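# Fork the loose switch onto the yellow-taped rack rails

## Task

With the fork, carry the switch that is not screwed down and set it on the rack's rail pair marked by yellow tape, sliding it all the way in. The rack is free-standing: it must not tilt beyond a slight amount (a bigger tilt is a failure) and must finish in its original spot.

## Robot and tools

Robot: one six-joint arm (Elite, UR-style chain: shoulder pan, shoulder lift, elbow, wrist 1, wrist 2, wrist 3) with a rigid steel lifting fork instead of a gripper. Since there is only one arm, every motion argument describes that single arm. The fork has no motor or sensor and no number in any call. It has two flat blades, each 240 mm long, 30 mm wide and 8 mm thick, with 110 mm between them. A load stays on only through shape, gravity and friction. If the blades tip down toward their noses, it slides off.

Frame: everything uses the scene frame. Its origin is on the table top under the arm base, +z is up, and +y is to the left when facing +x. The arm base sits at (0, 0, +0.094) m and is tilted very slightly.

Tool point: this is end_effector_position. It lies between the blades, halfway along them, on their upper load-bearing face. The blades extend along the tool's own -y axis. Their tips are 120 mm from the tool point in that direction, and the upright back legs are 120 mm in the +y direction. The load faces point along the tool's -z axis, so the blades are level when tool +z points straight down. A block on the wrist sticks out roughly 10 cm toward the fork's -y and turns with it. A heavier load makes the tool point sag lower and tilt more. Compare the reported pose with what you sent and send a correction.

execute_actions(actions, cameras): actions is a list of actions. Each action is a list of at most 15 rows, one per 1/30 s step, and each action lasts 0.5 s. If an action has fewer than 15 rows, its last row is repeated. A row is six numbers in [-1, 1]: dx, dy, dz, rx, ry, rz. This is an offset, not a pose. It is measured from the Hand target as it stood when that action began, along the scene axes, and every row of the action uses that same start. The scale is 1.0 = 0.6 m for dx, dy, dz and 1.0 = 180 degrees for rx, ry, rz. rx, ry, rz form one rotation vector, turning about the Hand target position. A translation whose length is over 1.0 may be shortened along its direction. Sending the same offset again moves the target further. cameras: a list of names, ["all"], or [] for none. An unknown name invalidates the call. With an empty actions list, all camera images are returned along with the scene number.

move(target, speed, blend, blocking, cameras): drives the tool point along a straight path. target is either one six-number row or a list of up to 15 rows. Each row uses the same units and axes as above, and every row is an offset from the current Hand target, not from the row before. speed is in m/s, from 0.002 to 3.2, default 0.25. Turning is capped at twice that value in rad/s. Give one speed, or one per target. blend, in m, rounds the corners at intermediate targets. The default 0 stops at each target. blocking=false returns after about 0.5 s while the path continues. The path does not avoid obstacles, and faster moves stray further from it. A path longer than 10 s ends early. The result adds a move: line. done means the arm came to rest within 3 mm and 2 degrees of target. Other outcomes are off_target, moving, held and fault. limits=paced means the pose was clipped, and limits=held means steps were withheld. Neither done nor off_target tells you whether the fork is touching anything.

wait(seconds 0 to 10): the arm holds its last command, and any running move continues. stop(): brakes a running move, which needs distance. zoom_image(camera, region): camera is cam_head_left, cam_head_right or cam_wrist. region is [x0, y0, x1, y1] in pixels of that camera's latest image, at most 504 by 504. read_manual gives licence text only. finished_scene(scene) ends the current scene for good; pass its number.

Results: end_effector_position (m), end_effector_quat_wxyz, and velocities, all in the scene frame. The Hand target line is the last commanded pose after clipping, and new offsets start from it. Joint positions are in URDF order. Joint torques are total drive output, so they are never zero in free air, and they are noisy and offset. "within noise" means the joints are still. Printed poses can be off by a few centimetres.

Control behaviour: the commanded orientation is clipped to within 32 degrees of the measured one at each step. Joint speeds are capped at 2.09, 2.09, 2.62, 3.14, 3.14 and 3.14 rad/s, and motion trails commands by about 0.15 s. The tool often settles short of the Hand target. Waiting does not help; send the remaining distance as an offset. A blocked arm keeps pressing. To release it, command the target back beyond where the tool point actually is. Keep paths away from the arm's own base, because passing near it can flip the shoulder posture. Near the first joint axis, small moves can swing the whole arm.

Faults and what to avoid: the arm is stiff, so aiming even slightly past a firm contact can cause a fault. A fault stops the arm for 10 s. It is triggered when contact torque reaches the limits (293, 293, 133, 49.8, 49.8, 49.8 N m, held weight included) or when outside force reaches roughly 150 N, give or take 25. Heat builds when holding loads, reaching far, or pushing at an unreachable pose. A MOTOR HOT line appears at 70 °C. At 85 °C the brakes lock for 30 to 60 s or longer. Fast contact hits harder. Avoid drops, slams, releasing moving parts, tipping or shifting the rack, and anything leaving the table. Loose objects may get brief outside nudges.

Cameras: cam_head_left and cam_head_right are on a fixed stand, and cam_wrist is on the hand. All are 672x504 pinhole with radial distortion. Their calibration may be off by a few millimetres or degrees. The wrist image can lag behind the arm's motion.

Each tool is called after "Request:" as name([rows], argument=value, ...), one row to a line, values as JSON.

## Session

Request:
execute_actions(actions=[])

Request:
zoom_image(camera="cam_head_left", region=[280, 70, 490, 280])

Request:
zoom_image(camera="cam_head_right", region=[280, 70, 490, 280])

Scene clock: 0.00 s.
end_effector_position=(+0.3721, -0.1179, +0.2683) end_effector_quat_wxyz=(-0.171, +0.978, -0.115, +0.012)
Joint positions: [1.982 -1.736 2.436 -1.964 -1.402 0.575]
Joint velocities: within noise
Joint torques (N m): no reading
Hand target: +0.3721, -0.1179, +0.2683; -0.171, +0.978, -0.115, +0.012
camera_calibration:
cam_wrist: T_world_to_cam=[[0.971635, -0.232132, -0.0451733, -0.367249], [-0.231942, -0.972683, 0.00947392, -0.159603], [-0.0461385, 0.00127239, -0.998934, 0.379723], [0, 0, 0, 1]] pos_world=[0.337333, -0.240977, 0.364241]

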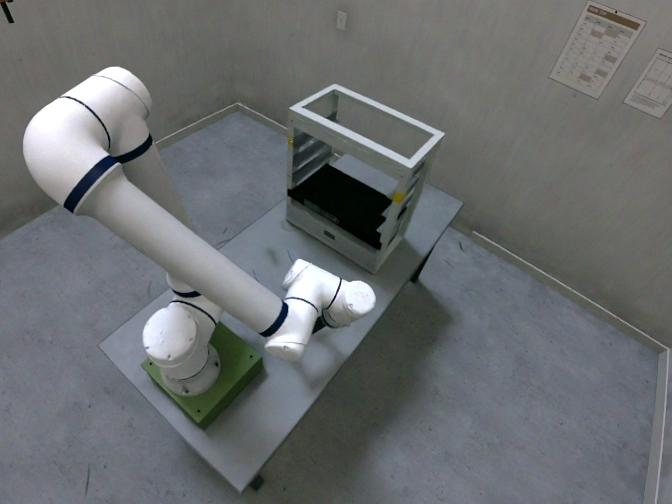

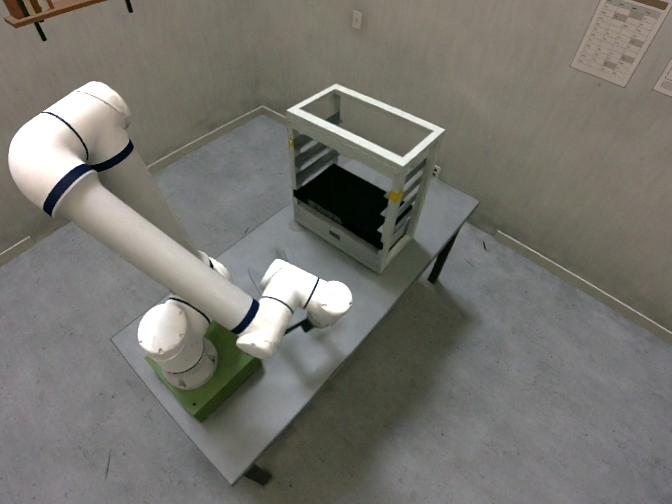

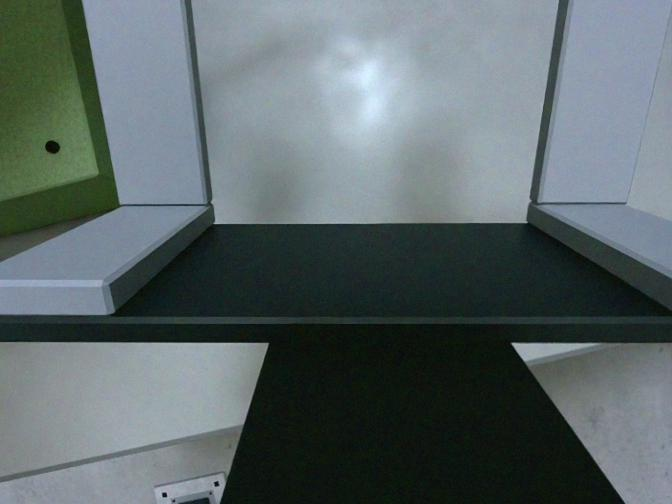

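Scaled by 2.400.

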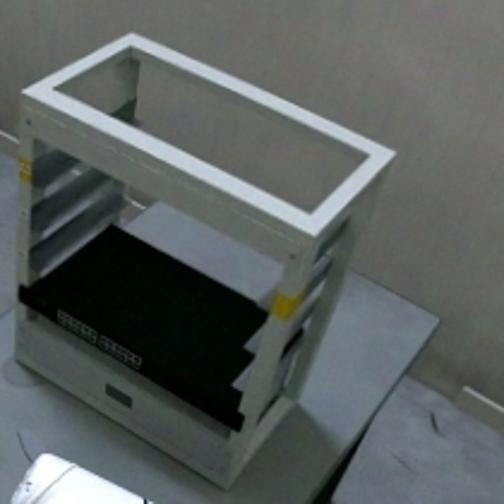

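Scaled by 2.400.

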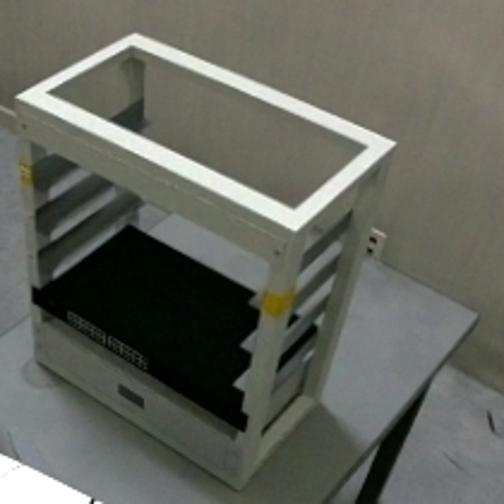

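Request:
move(target=[0.3465, 0.0132, 0.4362, 0.2557, -0.3306, -0.3713], speed=0.5, cameras=["cam_wrist", "cam_head_left"])

Scene clock: 70.13 s.
end_effector_position=(+0.5800, -0.1100, +0.5301) end_effector_quat_wxyz=(+0.500, -0.500, +0.500, -0.500)
Joint positions: [2.204 -1.076 2.721 -4.762 -0.587 3.127]
Joint torques (N m): [9.85 -35.89 -12.63 -6.28 -1.87 3.32]
Hand target: +0.5800, -0.1100, +0.5300; +0.500, -0.500, +0.500, -0.500
Off the commanded pose: 0.000 m, 0 deg.
move: done
camera_calibration:
cam_wrist: T_world_to_cam=[[0.0270017, -0.999557, -0.0124897, -0.109421], [-0.347065, 0.00234296, -0.937838, 0.570008], [0.937452, 0.029658, -0.346848, -0.26225], [0, 0, 0, 1]] pos_world=[0.446632, -0.10293, 0.442247]
Images, in order (width x height): cam_head_left 672x504, cam_wrist 672x504.

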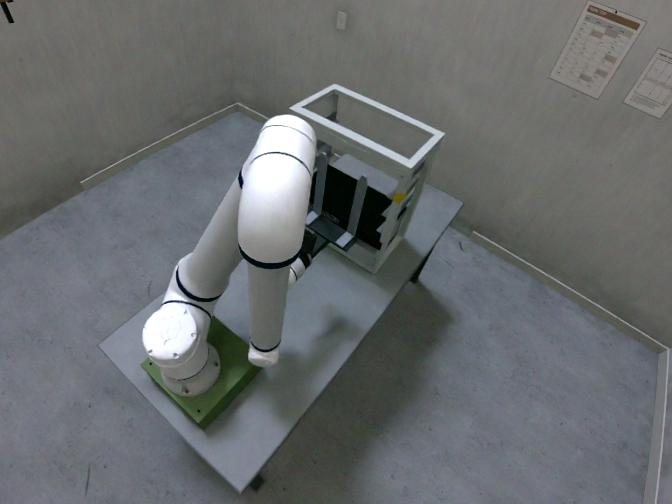

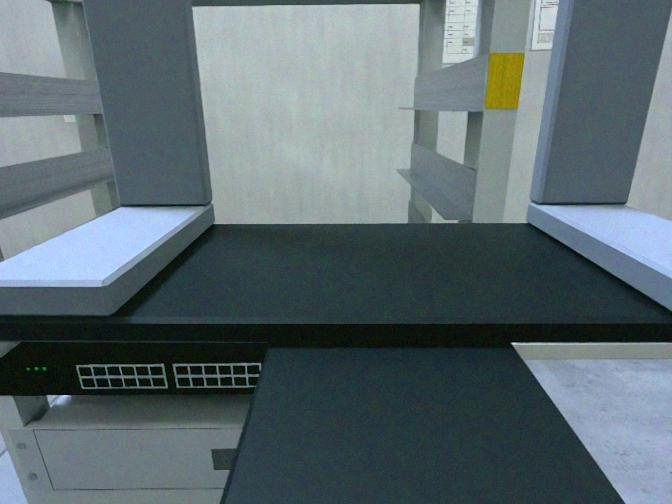

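Request:
move(target=[0, 0, -0.3167, 0, 0, 0], speed=0.4, cameras=["cam_wrist"])

Request:
move(target=[0, -0.3667, 0, 0, 0, 0], speed=0.4, cameras=["cam_wrist"])

Scene clock: 73.70 s.
end_effector_position=(+0.5838, -0.1096, +0.4498) end_effector_quat_wxyz=(+0.494, -0.508, +0.506, -0.492)
Joint positions: [2.199 -0.796 2.702 -4.971 -0.579 3.084]
Joint torques (N m): [9.61 -75.58 31.29 -2.08 -1.63 3.35]
Hand target: +0.5838, -0.1096, +0.4499; +0.494, -0.508, +0.506, -0.492 (not the last commanded pose)
Off the commanded pose: 0.110 m, 2 deg.
move: held (a check stopped the path); limits=held
pose unreachable: on one or more control steps of this call, first in action 0 (counted from 0), an arm could not follow its commanded pose, so it was not sent that pose on those steps. It may still have moved: this result reports where it is.
cause: moving toward the commanded pose would bring two parts of the arm too close to each other (its base or mounting and another part of the arm, with joints 1 (shoulder pan) to 3 (elbow) between them, 50 mm apart when it was first held).
camera_calibration:
cam_wrist: T_world_to_cam=[[0.0307587, -0.99944, -0.013138, -0.112051], [-0.373471, 0.000700229, -0.927642, 0.506694], [0.927132, 0.0334397, -0.37324, -0.275358], [0, 0, 0, 1]] pos_world=[0.447976, -0.103135, 0.365783]
Images, in order (width x height): cam_wrist 672x504.

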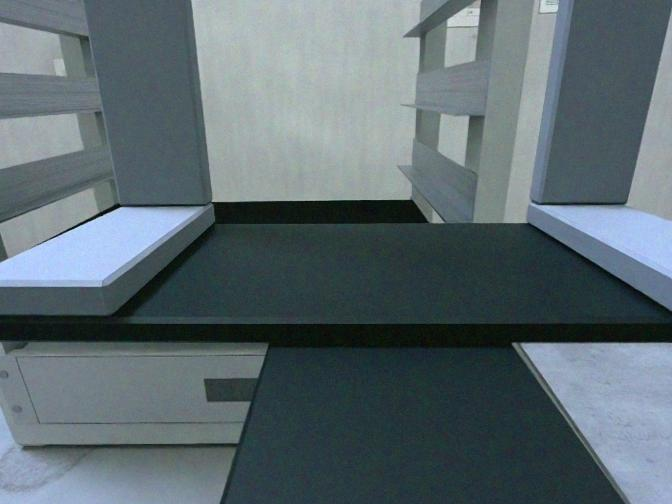

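Scene clock: 75.17 s.
end_effector_position=(+0.5838, -0.3295, +0.4499) end_effector_quat_wxyz=(+0.494, -0.508, +0.506, -0.492)
Joint positions: [1.912 -0.871 2.462 -4.588 -0.293 3.009]
Joint torques (N m): [-20.85 -85.61 -15.84 -0.41 2.54 -2.56]
Hand target: +0.5838, -0.3296, +0.4499; +0.494, -0.508, +0.506, -0.492
Off the commanded pose: 0.000 m, 0 deg.
move: done
camera_calibration:
cam_wrist: T_world_to_cam=[[0.0308524, -0.999437, -0.0131699, -0.331956], [-0.373351, 0.000699166, -0.92769, 0.506904], [0.927177, 0.0335385, -0.373119, -0.267997], [0, 0, 0, 1]] pos_world=[0.447976, -0.323136, 0.365883]
Images, in order (width x height): cam_wrist 672x504.

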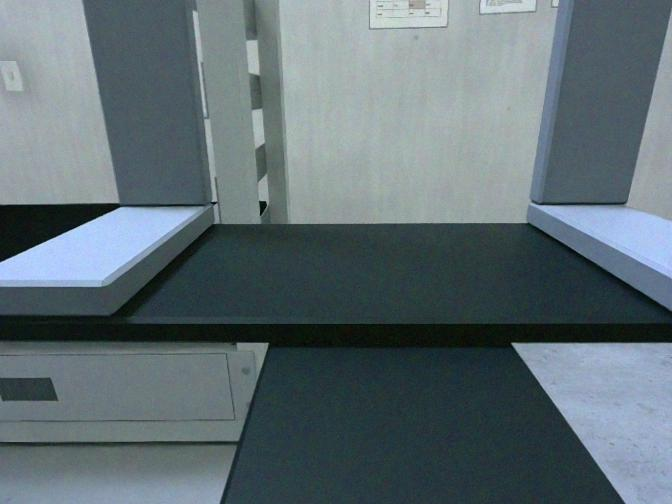

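Request:
zoom_image(camera="cam_wrist", region=[180, 0, 310, 230])

Request:
zoom_image(camera="cam_wrist", region=[0, 330, 270, 460])

Scaled by 2.191.

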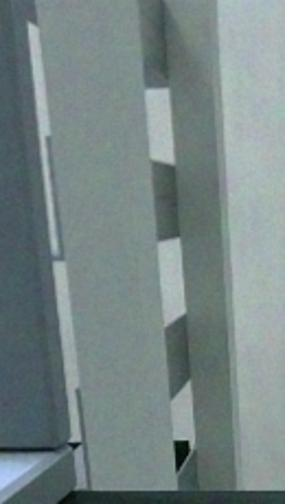

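Scaled by 1.867.

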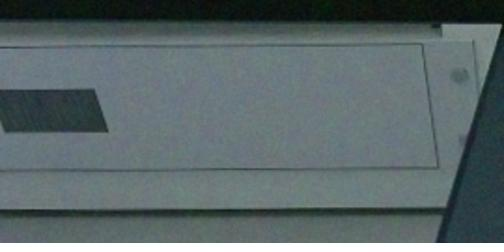

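Request:
move(target=[-0.0063, -0.0007, 0.1335, 0, -0.0089, -0.0013], speed=0.4, cameras=["cam_wrist"])

Request:
zoom_image(camera="cam_wrist", region=[190, 20, 310, 140])

Request:
move(target=[0, 0.75, 0, 0, 0, 0], speed=0.5, cameras=["cam_wrist"])

Request:
zoom_image(camera="cam_wrist", region=[200, 0, 350, 150])

Request:
move(target=[0, 0.3667, 0, 0, 0, 0], speed=0.4, cameras=["cam_wrist"])

Request:
zoom_image(camera="cam_wrist", region=[400, 0, 550, 150])

Scene clock: 90.50 s.
end_effector_position=(+0.5801, -0.3300, +0.5299) end_effector_quat_wxyz=(+0.500, -0.501, +0.500, -0.500)
Joint positions: [1.915 -1.052 2.462 -4.505 -0.298 3.103]
Joint torques (N m): [9.86 -79.34 -28.87 0.74 -1.59 3.52]
Hand target: +0.5801, -0.3300, +0.5300; +0.500, -0.501, +0.500, -0.500
Off the commanded pose: 0.000 m, 0 deg.
move: done
camera_calibration:
cam_wrist: T_world_to_cam=[[0.0271597, -0.999555, -0.0123423, -0.32956], [-0.347359, 0.00214049, -0.93773, 0.570449], [0.937339, 0.0297556, -0.347146, -0.255544], [0, 0, 0, 1]] pos_world=[0.446632, -0.32303, 0.442148]
Images, in order (width x height): cam_wrist 672x504.

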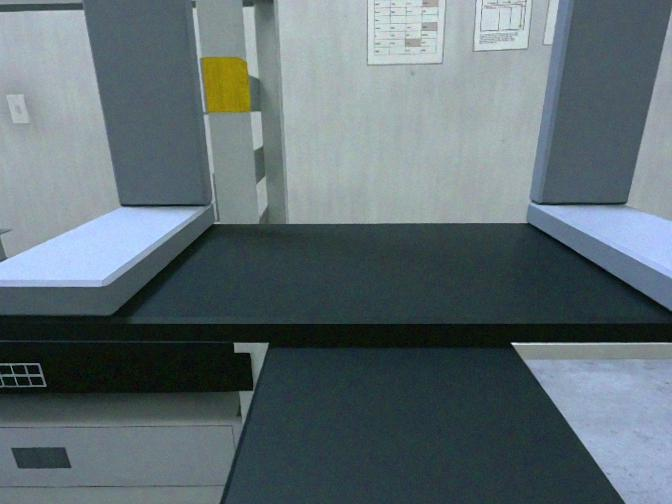

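Scaled by 4.200.

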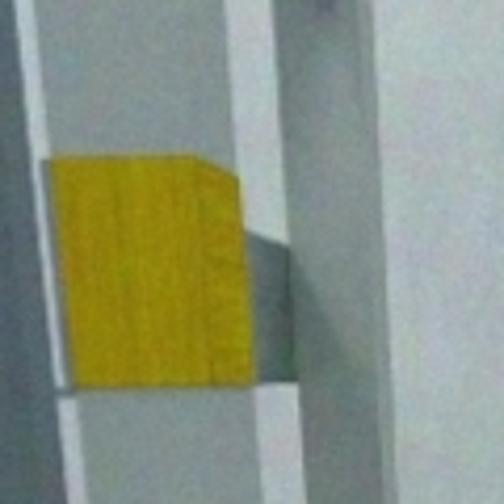

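Scene clock: 91.90 s.
end_effector_position=(+0.5760, -0.0661, +0.5328) end_effector_quat_wxyz=(+0.499, -0.510, +0.497, -0.493)
Joint positions: [2.274 -1.098 2.764 -4.761 -0.637 3.104]
Joint torques (N m): [-19.82 -61.7 -12.07 -1.93 1.55 -2.31]
Hand target: +0.5760, -0.0663, +0.5328; +0.499, -0.510, +0.497, -0.493 (not the last commanded pose)
Off the commanded pose: 0.186 m, 1 deg.
move: held (a check stopped the path); limits=held
pose unreachable: on one or more control steps of this call, first in action 0 (counted from 0), an arm could not follow its commanded pose, so it was not sent that pose on those steps. It may still have moved: this result reports where it is.
cause: moving toward the commanded pose would bring two parts of the arm too close to each other (joints 3 (elbow) to 5 (wrist 2) lie between them).
camera_calibration:
cam_wrist: T_world_to_cam=[[0.0462492, -0.998908, -0.00658203, -0.0796473], [-0.360181, -0.0105297, -0.932823, 0.575154], [0.931735, 0.0455131, -0.360275, -0.247341], [0, 0, 0, 1]] pos_world=[0.441299, -0.0622469, 0.446882]
Images, in order (width x height): cam_wrist 672x504.

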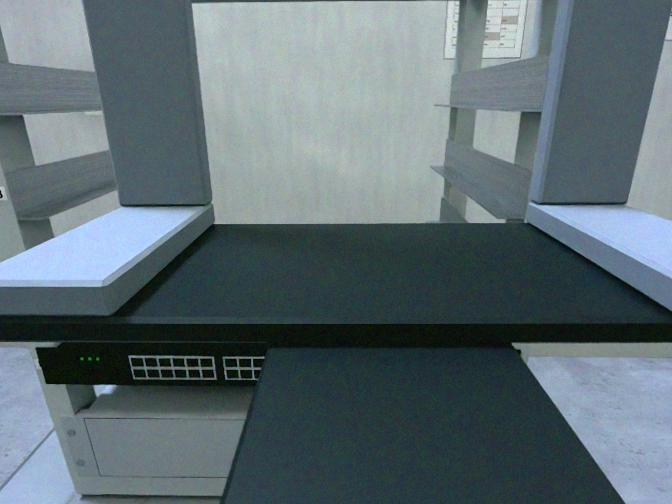

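Scaled by 3.360.

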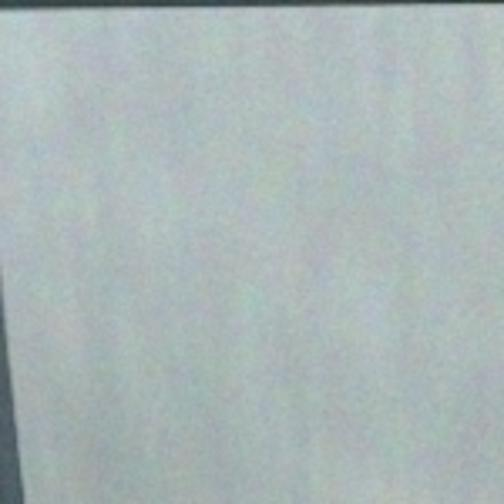

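Scene clock: 93.47 s.
end_effector_position=(+0.5760, +0.1537, +0.5328) end_effector_quat_wxyz=(+0.499, -0.510, +0.497, -0.493)
Joint positions: [3.068 -1.112 2.706 -4.707 -1.431 3.138]
Joint torques (N m): [8.93 -39.38 -21.82 -5.43 -1.72 3.56]
Hand target: +0.5760, +0.1537, +0.5328; +0.499, -0.510, +0.497, -0.493
Off the commanded pose: 0.000 m, 0 deg.
move: done
camera_calibration:
cam_wrist: T_world_to_cam=[[0.0464712, -0.998898, -0.00655841, 0.139807], [-0.360176, -0.0106317, -0.932824, 0.577447], [0.931726, 0.0457117, -0.360273, -0.25728], [0, 0, 0, 1]] pos_world=[0.4412, 0.157553, 0.446882]
Images, in order (width x height): cam_wrist 672x504.

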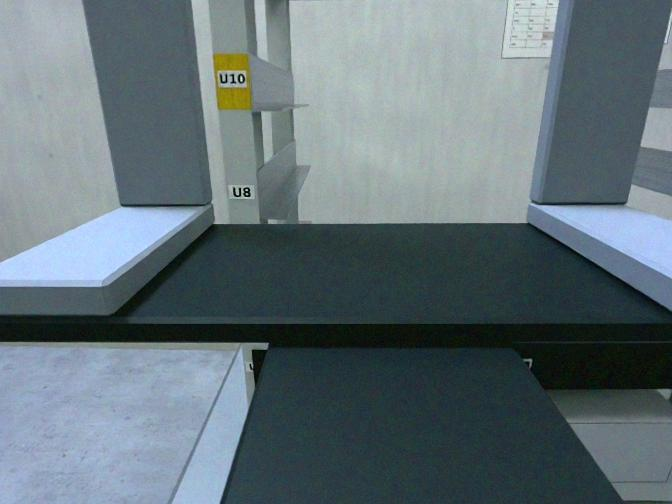

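Scaled by 3.360.

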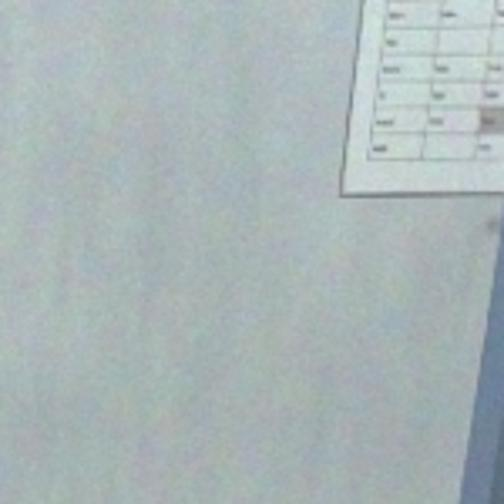

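Request:
zoom_image(camera="cam_wrist", region=[200, 20, 320, 140])

Request:
move(target=[0, 0.3, 0, 0, 0, 0], speed=0.4, cameras=["cam_wrist"])

Request:
zoom_image(camera="cam_wrist", region=[380, 20, 500, 140])

Scaled by 4.200.

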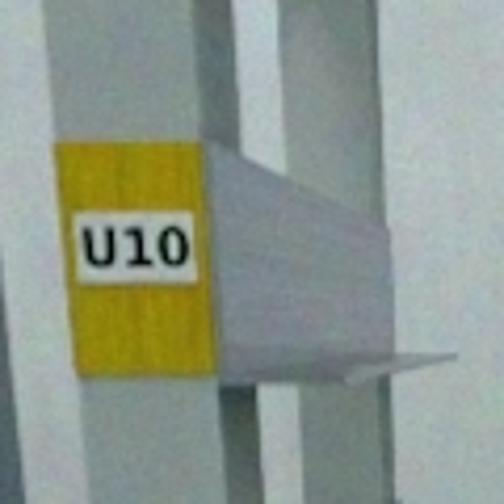

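Scene clock: 98.87 s.
end_effector_position=(+0.5760, +0.3336, +0.5328) end_effector_quat_wxyz=(+0.499, -0.510, +0.497, -0.493)
Joint positions: [3.618 -1.085 2.478 -4.505 -1.981 3.154]
Joint torques (N m): [8.67 -53.71 -36.58 -4.37 -2.24 3.55]
Hand target: +0.5760, +0.3337, +0.5328; +0.499, -0.510, +0.497, -0.493
Off the commanded pose: 0.000 m, 0 deg.
move: done
camera_calibration:
cam_wrist: T_world_to_cam=[[0.0463777, -0.998903, -0.00652342, 0.319536], [-0.360177, -0.0106306, -0.932824, 0.579359], [0.931731, 0.0456118, -0.360275, -0.265471], [0, 0, 0, 1]] pos_world=[0.4412, 0.337453, 0.446882]
Images, in order (width x height): cam_wrist 672x504.

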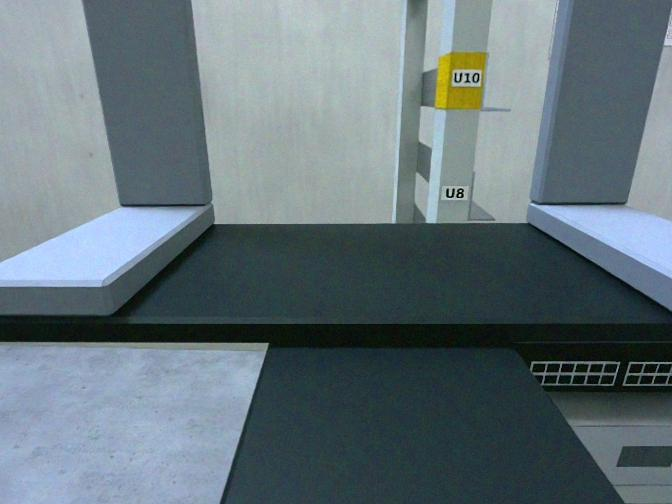

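Scaled by 4.200.

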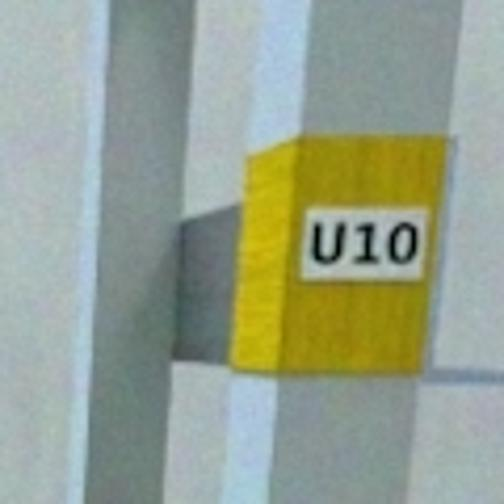

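Request:
move([
  [-0.0082, -0.5433, -0.188, -0.0088, 0.4954, -0.0006],
  [-0.0082, -0.5433, -0.638, -0.0088, 0.4954, -0.0006],
], speed=[0.5, 0.3], blend=[0.04, 0], cameras=["all"])

Request:
zoom_image(camera="cam_head_right", region=[230, 150, 430, 290])

Request:
zoom_image(camera="cam_head_left", region=[230, 150, 430, 290])

Scene clock: 143.03 s.
end_effector_position=(+0.5710, +0.0077, +0.1501) end_effector_quat_wxyz=(+0.000, +0.715, -0.699, -0.001)
Joint positions: [2.763 -1.693 2.615 -2.478 -1.57 2.693]
Joint torques (N m): [9.94 -12.09 -46.35 -10.36 1.96 3.43]
Hand target: +0.5711, +0.0077, +0.1500; +0.000, +0.715, -0.699, +0.000
Off the commanded pose: 0.000 m, 0 deg.
move: done
camera_calibration:
cam_wrist: T_world_to_cam=[[0.0103926, -0.999569, -0.0274432, 0.015449], [-0.937638, -0.0192778, 0.347079, 0.354839], [-0.347458, 0.0221248, -0.937434, 0.433311], [0, 0, 0, 1]] pos_world=[0.483107, 0.012696, 0.283467]

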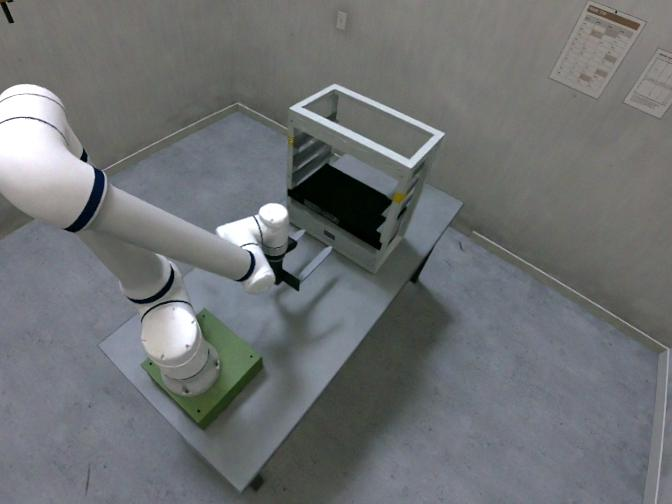

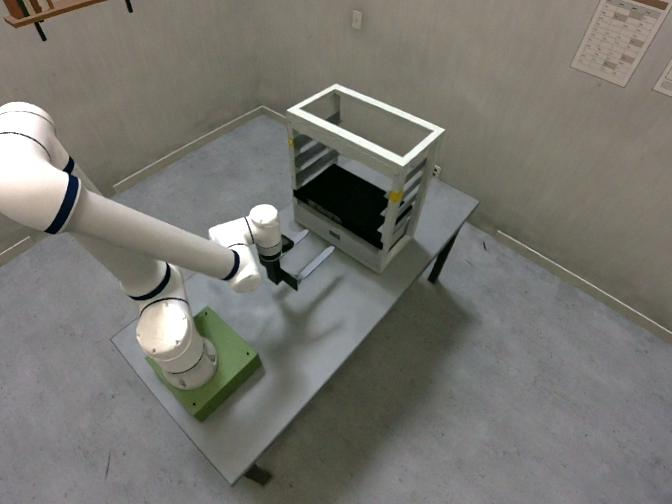

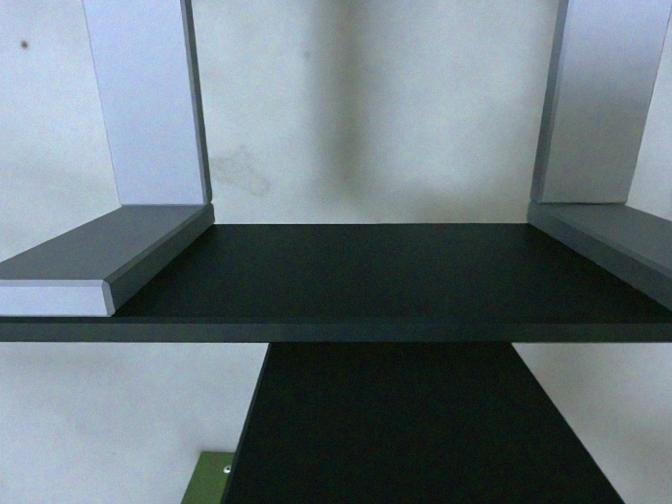

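Scaled by 2.520.

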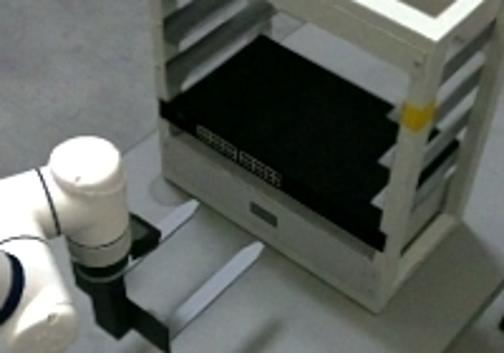

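Scaled by 2.520.

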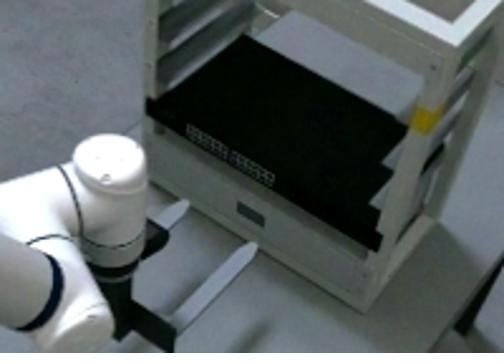

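Request:
move(target=[0.4165, 0.0098, 0, 0, 0, 0], speed=0.2, cameras=["all"])

Request:
zoom_image(camera="cam_head_right", region=[270, 150, 430, 290])

Request:
zoom_image(camera="cam_wrist", region=[180, 0, 560, 110])

Scene clock: 156.50 s.
end_effector_position=(+0.8208, +0.0136, +0.1500) end_effector_quat_wxyz=(+0.000, +0.715, -0.699, +0.000)
Joint positions: [2.934 -1.291 2.168 -2.433 -1.567 2.864]
Joint torques (N m): [9.06 -59.63 -74.28 -5.54 -1.74 3.64]
Hand target: +0.8210, +0.0136, +0.1500; +0.000, +0.715, -0.699, +0.000
Off the commanded pose: 0.000 m, 0 deg.
move: done
camera_calibration:
cam_wrist: T_world_to_cam=[[0.010394, -0.999569, -0.0274437, 0.0187478], [-0.937638, -0.0192792, 0.347079, 0.589116], [-0.347458, 0.0221248, -0.937434, 0.519847], [0, 0, 0, 1]] pos_world=[0.732807, 0.018596, 0.283367]

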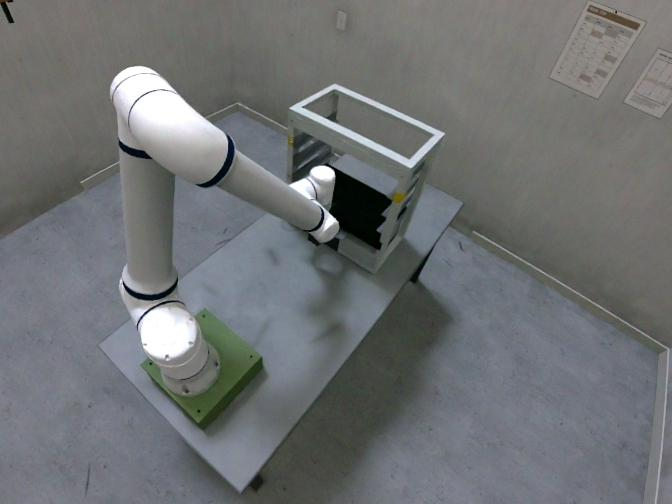

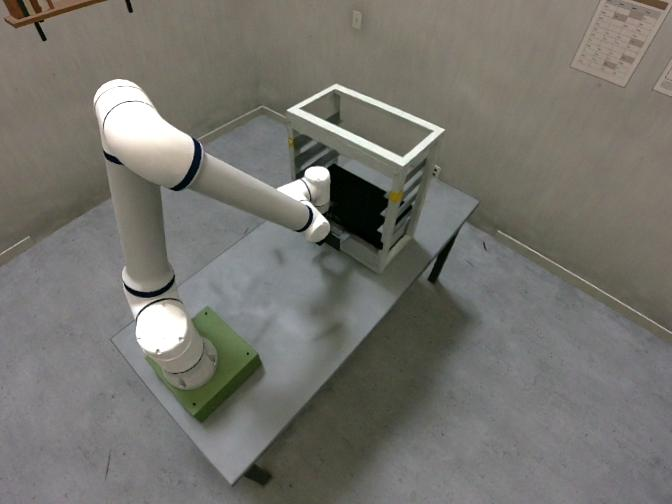

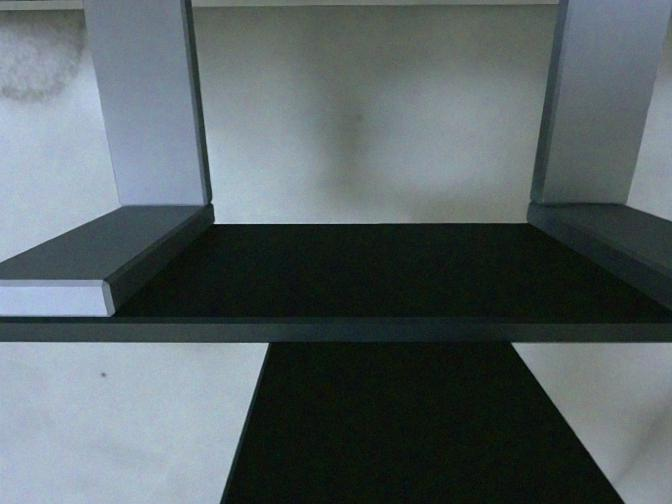

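Scaled by 3.150.

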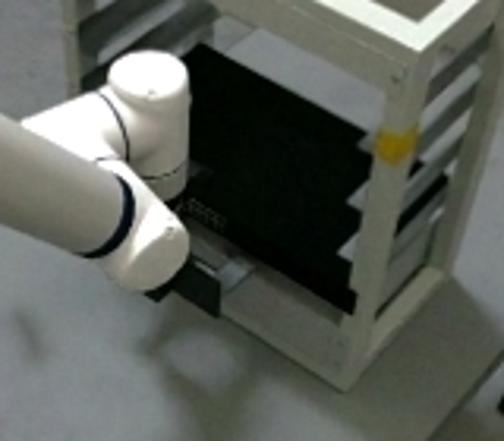

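Scaled by 1.326.

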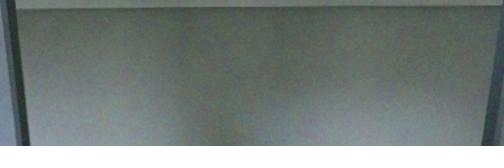

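Request:
zoom_image(camera="cam_wrist", region=[190, 0, 270, 30])

Request:
zoom_image(camera="cam_wrist", region=[480, 0, 560, 30])

Request:
zoom_image(camera="cam_wrist", region=[0, 0, 80, 30])

Scaled by 6.300.

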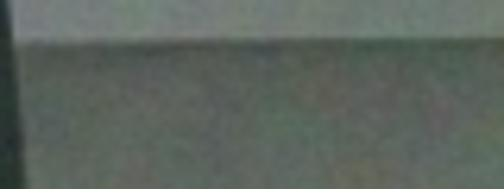

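Scaled by 6.300.

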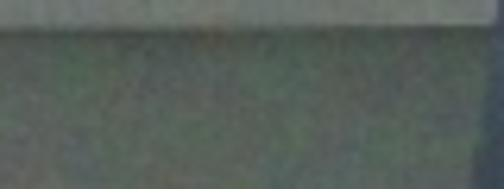

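Scaled by 6.300.

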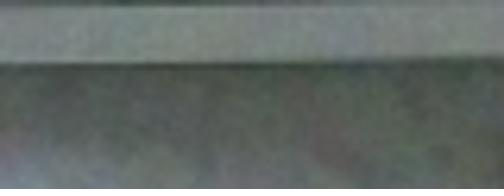

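Request:
move([
  [0, 0, 0.0217, 0, 0, 0],
  [0, 0, 0.06, 0, 0, 0],
], speed=[0.05, 0.02], blend=[0.003, 0], cameras=["cam_head_left", "cam_head_right"])

Request:
zoom_image(camera="cam_head_right", region=[280, 150, 430, 290])

Request:
zoom_image(camera="cam_head_left", region=[280, 150, 430, 290])

Scene clock: 187.80 s.
end_effector_position=(+0.8210, +0.0136, +0.1858) end_effector_quat_wxyz=(+0.000, +0.715, -0.699, +0.000)
Joint positions: [2.934 -1.342 2.146 -2.36 -1.567 2.864]
Joint torques (N m): [-21.25 -122.07 -115.66 -19.31 3.93 -2.4]
Hand target: +0.8210, +0.0136, +0.1860; +0.000, +0.715, -0.699, +0.000
Off the commanded pose: 0.000 m, 0 deg.
move: done
Images, in order (width x height): cam_head_left 672x504, cam_head_right 672x504.

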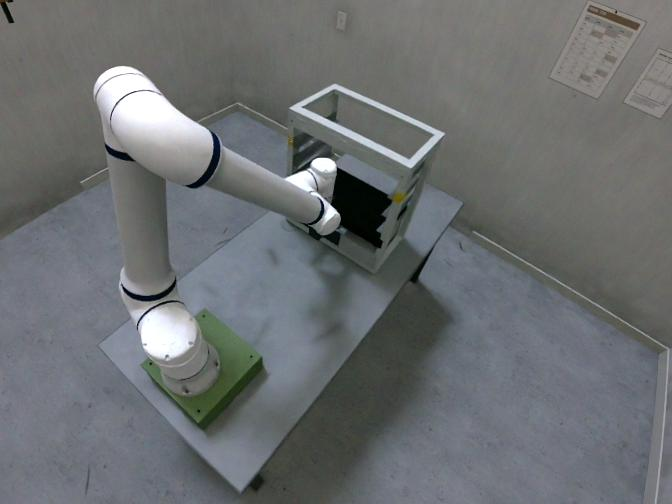

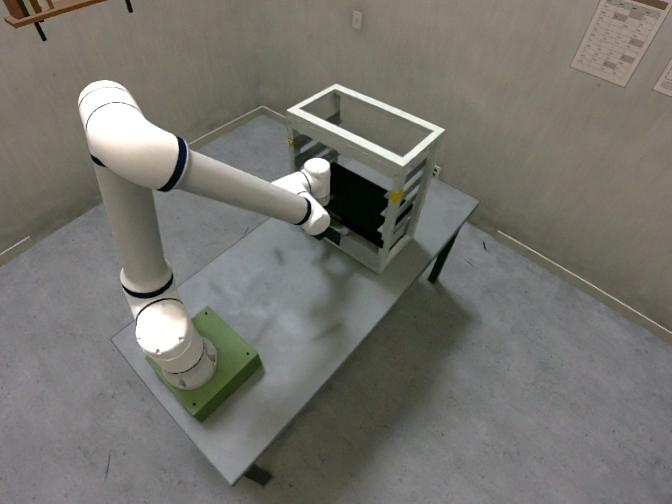

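Scaled by 3.360.

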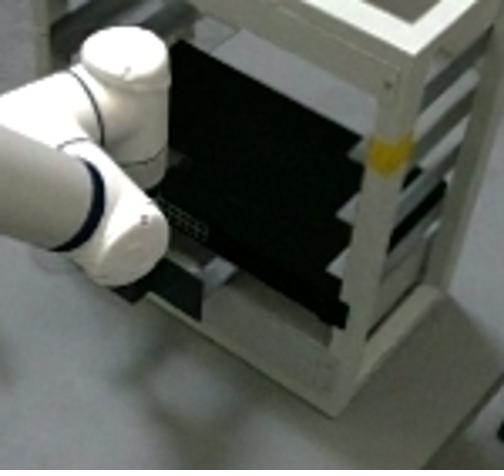

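Scaled by 3.360.

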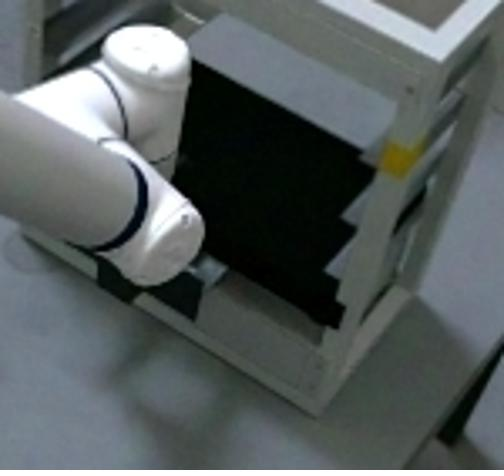

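Request:
move(target=[-0.4999, -0.0078, 0, 0, 0, 0], speed=0.1, cameras=["cam_head_left", "cam_head_right"])

Request:
zoom_image(camera="cam_head_right", region=[250, 130, 430, 290])

Request:
zoom_image(camera="cam_head_left", region=[250, 130, 430, 290])

Scene clock: 199.07 s.
end_effector_position=(+0.5211, +0.0090, +0.1860) end_effector_quat_wxyz=(+0.000, +0.715, -0.699, +0.000)
Joint positions: [2.705 -1.908 2.656 -2.304 -1.57 2.635]
Joint torques (N m): [-22.84 -48.59 -94.24 -18.93 5.95 -2.09]
Hand target: +0.5210, +0.0089, +0.1860; +0.000, +0.715, -0.699, +0.000
Off the commanded pose: 0.000 m, 0 deg.
move: done
Images, in order (width x height): cam_head_left 672x504, cam_head_right 672x504.

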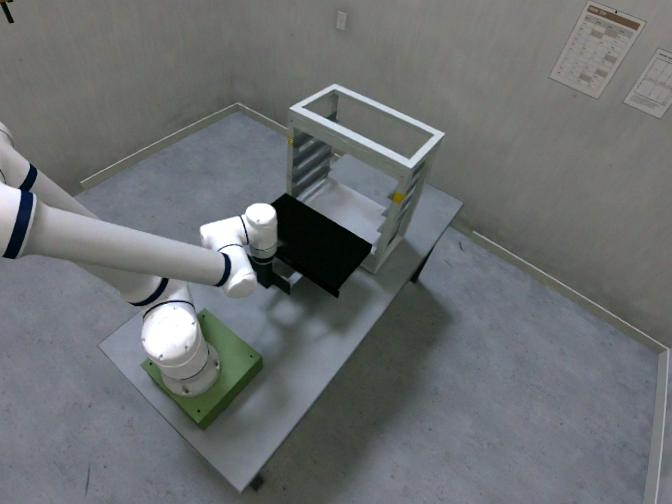

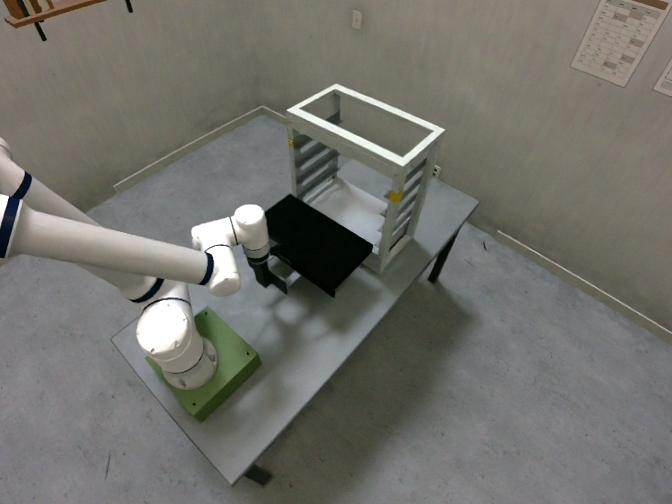

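Scaled by 2.800.

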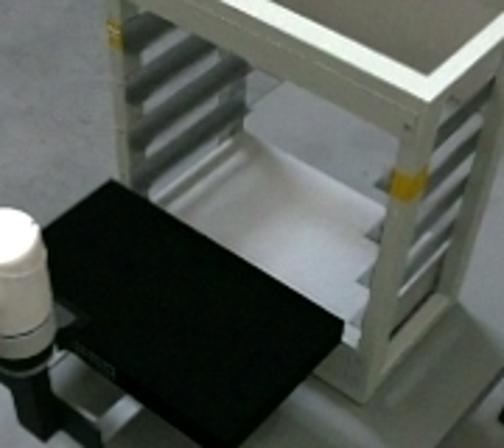

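Scaled by 2.800.

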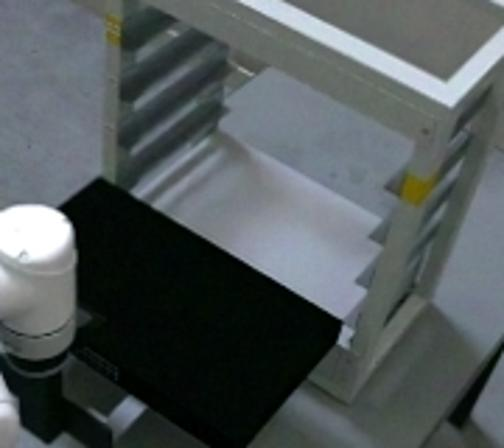

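Request:
move([
  [0, 0, 0.4445, 0, 0, 0],
  [0.2666, 0.0042, 0.4445, 0, 0, 0],
], speed=[0.15, 0.1], cameras=["cam_head_left", "cam_head_right"])

Request:
zoom_image(camera="cam_head_right", region=[270, 80, 450, 260])

Request:
zoom_image(camera="cam_head_left", region=[270, 80, 450, 260])

Scene clock: 210.70 s.
end_effector_position=(+0.6808, +0.0115, +0.4527) end_effector_quat_wxyz=(+0.000, +0.715, -0.699, +0.000)
Joint positions: [2.859 -1.837 2.079 -1.798 -1.568 2.79]
Joint torques (N m): [8.4 -50.69 -145.1 -24.42 1.76 3.72]
Hand target: +0.6810, +0.0115, +0.4527; +0.000, +0.715, -0.699, +0.000
Off the commanded pose: 0.000 m, 0 deg.
move: done
Images, in order (width x height): cam_head_left 672x504, cam_head_right 672x504.

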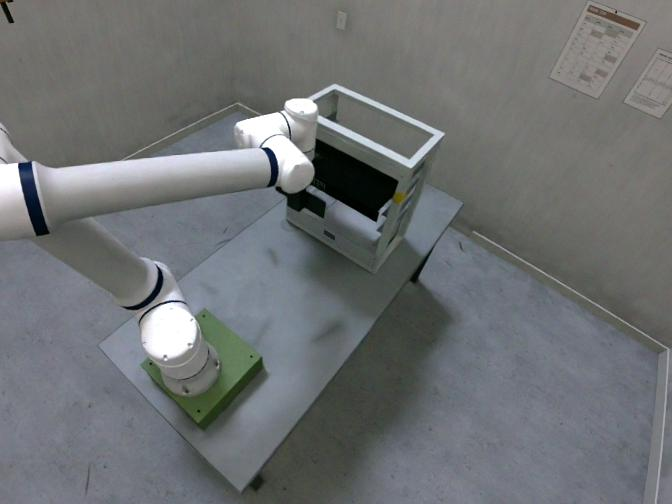

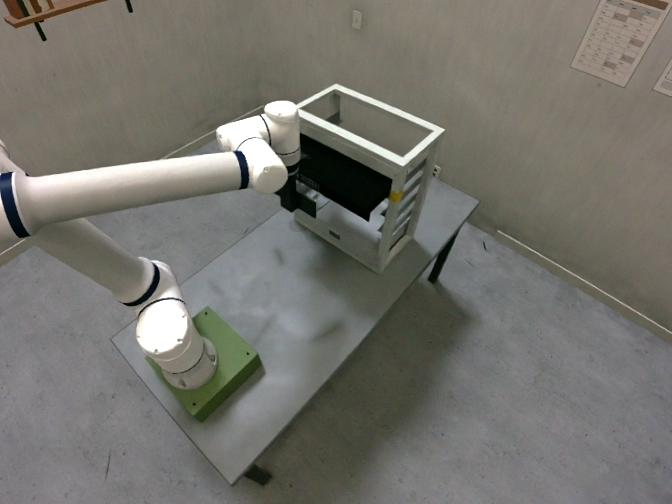

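Scaled by 2.800.

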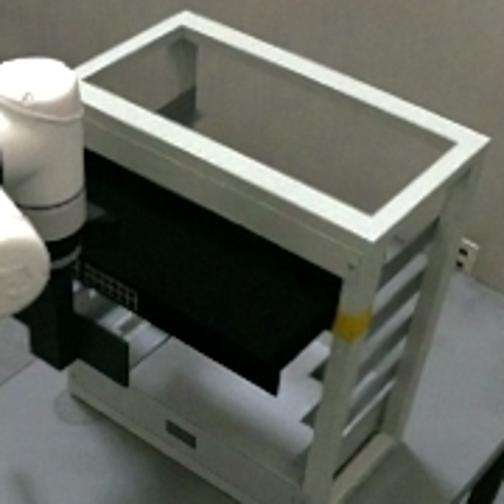

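Scaled by 2.800.

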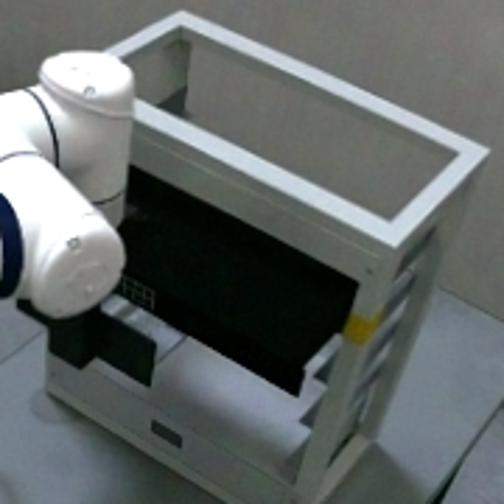

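Request:
move([
  [0.2266, 0.0036, -0.01, 0, 0, 0],
  [0.2416, 0.0038, -0.01, 0, 0, 0],
], speed=[0.08, 0.02], cameras=["all"])

Request:
zoom_image(camera="cam_head_right", region=[280, 80, 450, 250])

Request:
zoom_image(camera="cam_head_left", region=[280, 80, 450, 250])

Scene clock: 218.83 s.
end_effector_position=(+0.8257, +0.0137, +0.4467) end_effector_quat_wxyz=(+0.000, +0.715, -0.699, +0.000)
Joint positions: [2.934 -1.574 1.87 -1.852 -1.567 2.864]
Joint torques (N m): [8.24 -82.9 -146.73 -25.85 2.58 3.51]
Hand target: +0.8259, +0.0137, +0.4467; +0.000, +0.715, -0.699, +0.000
Off the commanded pose: 0.000 m, 0 deg.
move: done
camera_calibration:
cam_wrist: T_world_to_cam=[[0.0103926, -0.999569, -0.0274432, 0.0269391], [-0.937638, -0.0192778, 0.347079, 0.490827], [-0.347458, 0.0221248, -0.937434, 0.799719], [0, 0, 0, 1]] pos_world=[0.737807, 0.018696, 0.580067]

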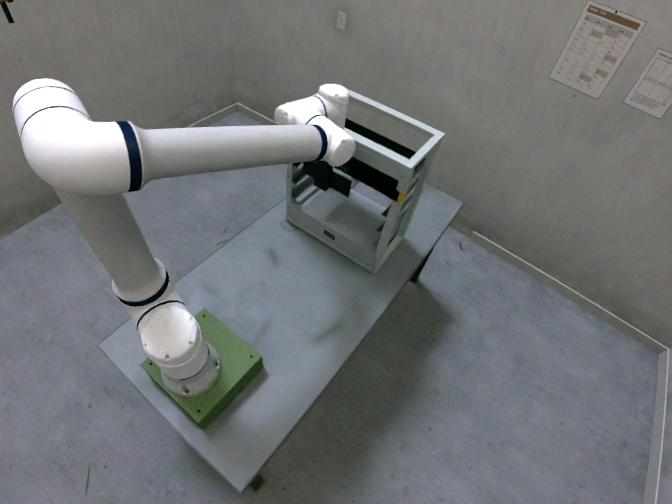

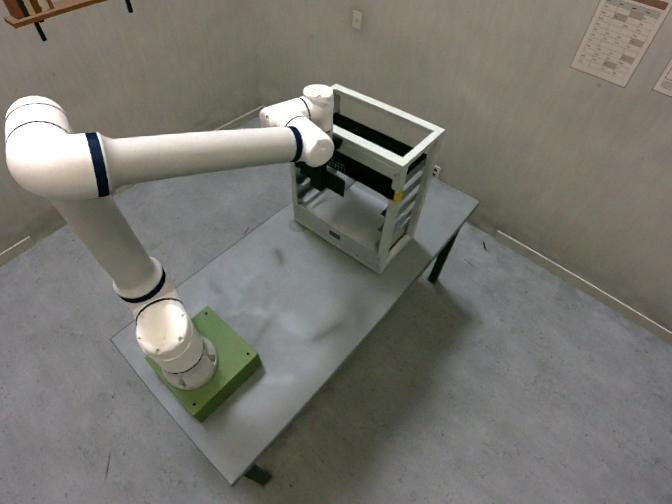

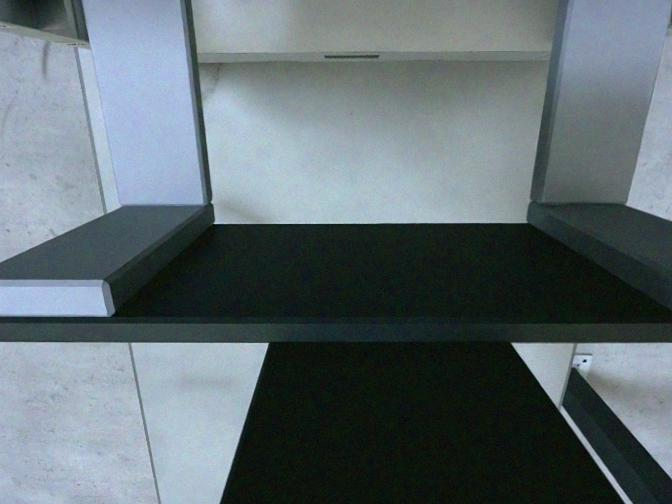

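Scaled by 2.965.

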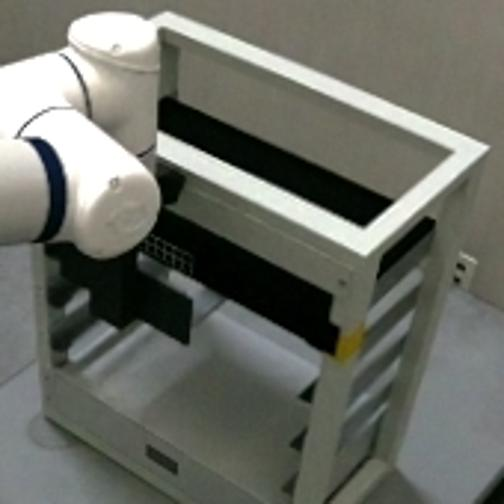

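Scaled by 2.965.

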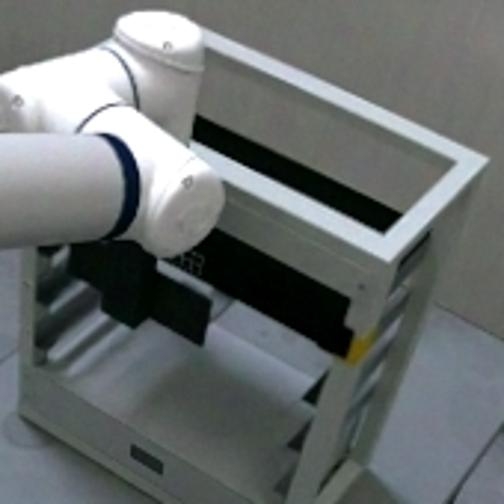

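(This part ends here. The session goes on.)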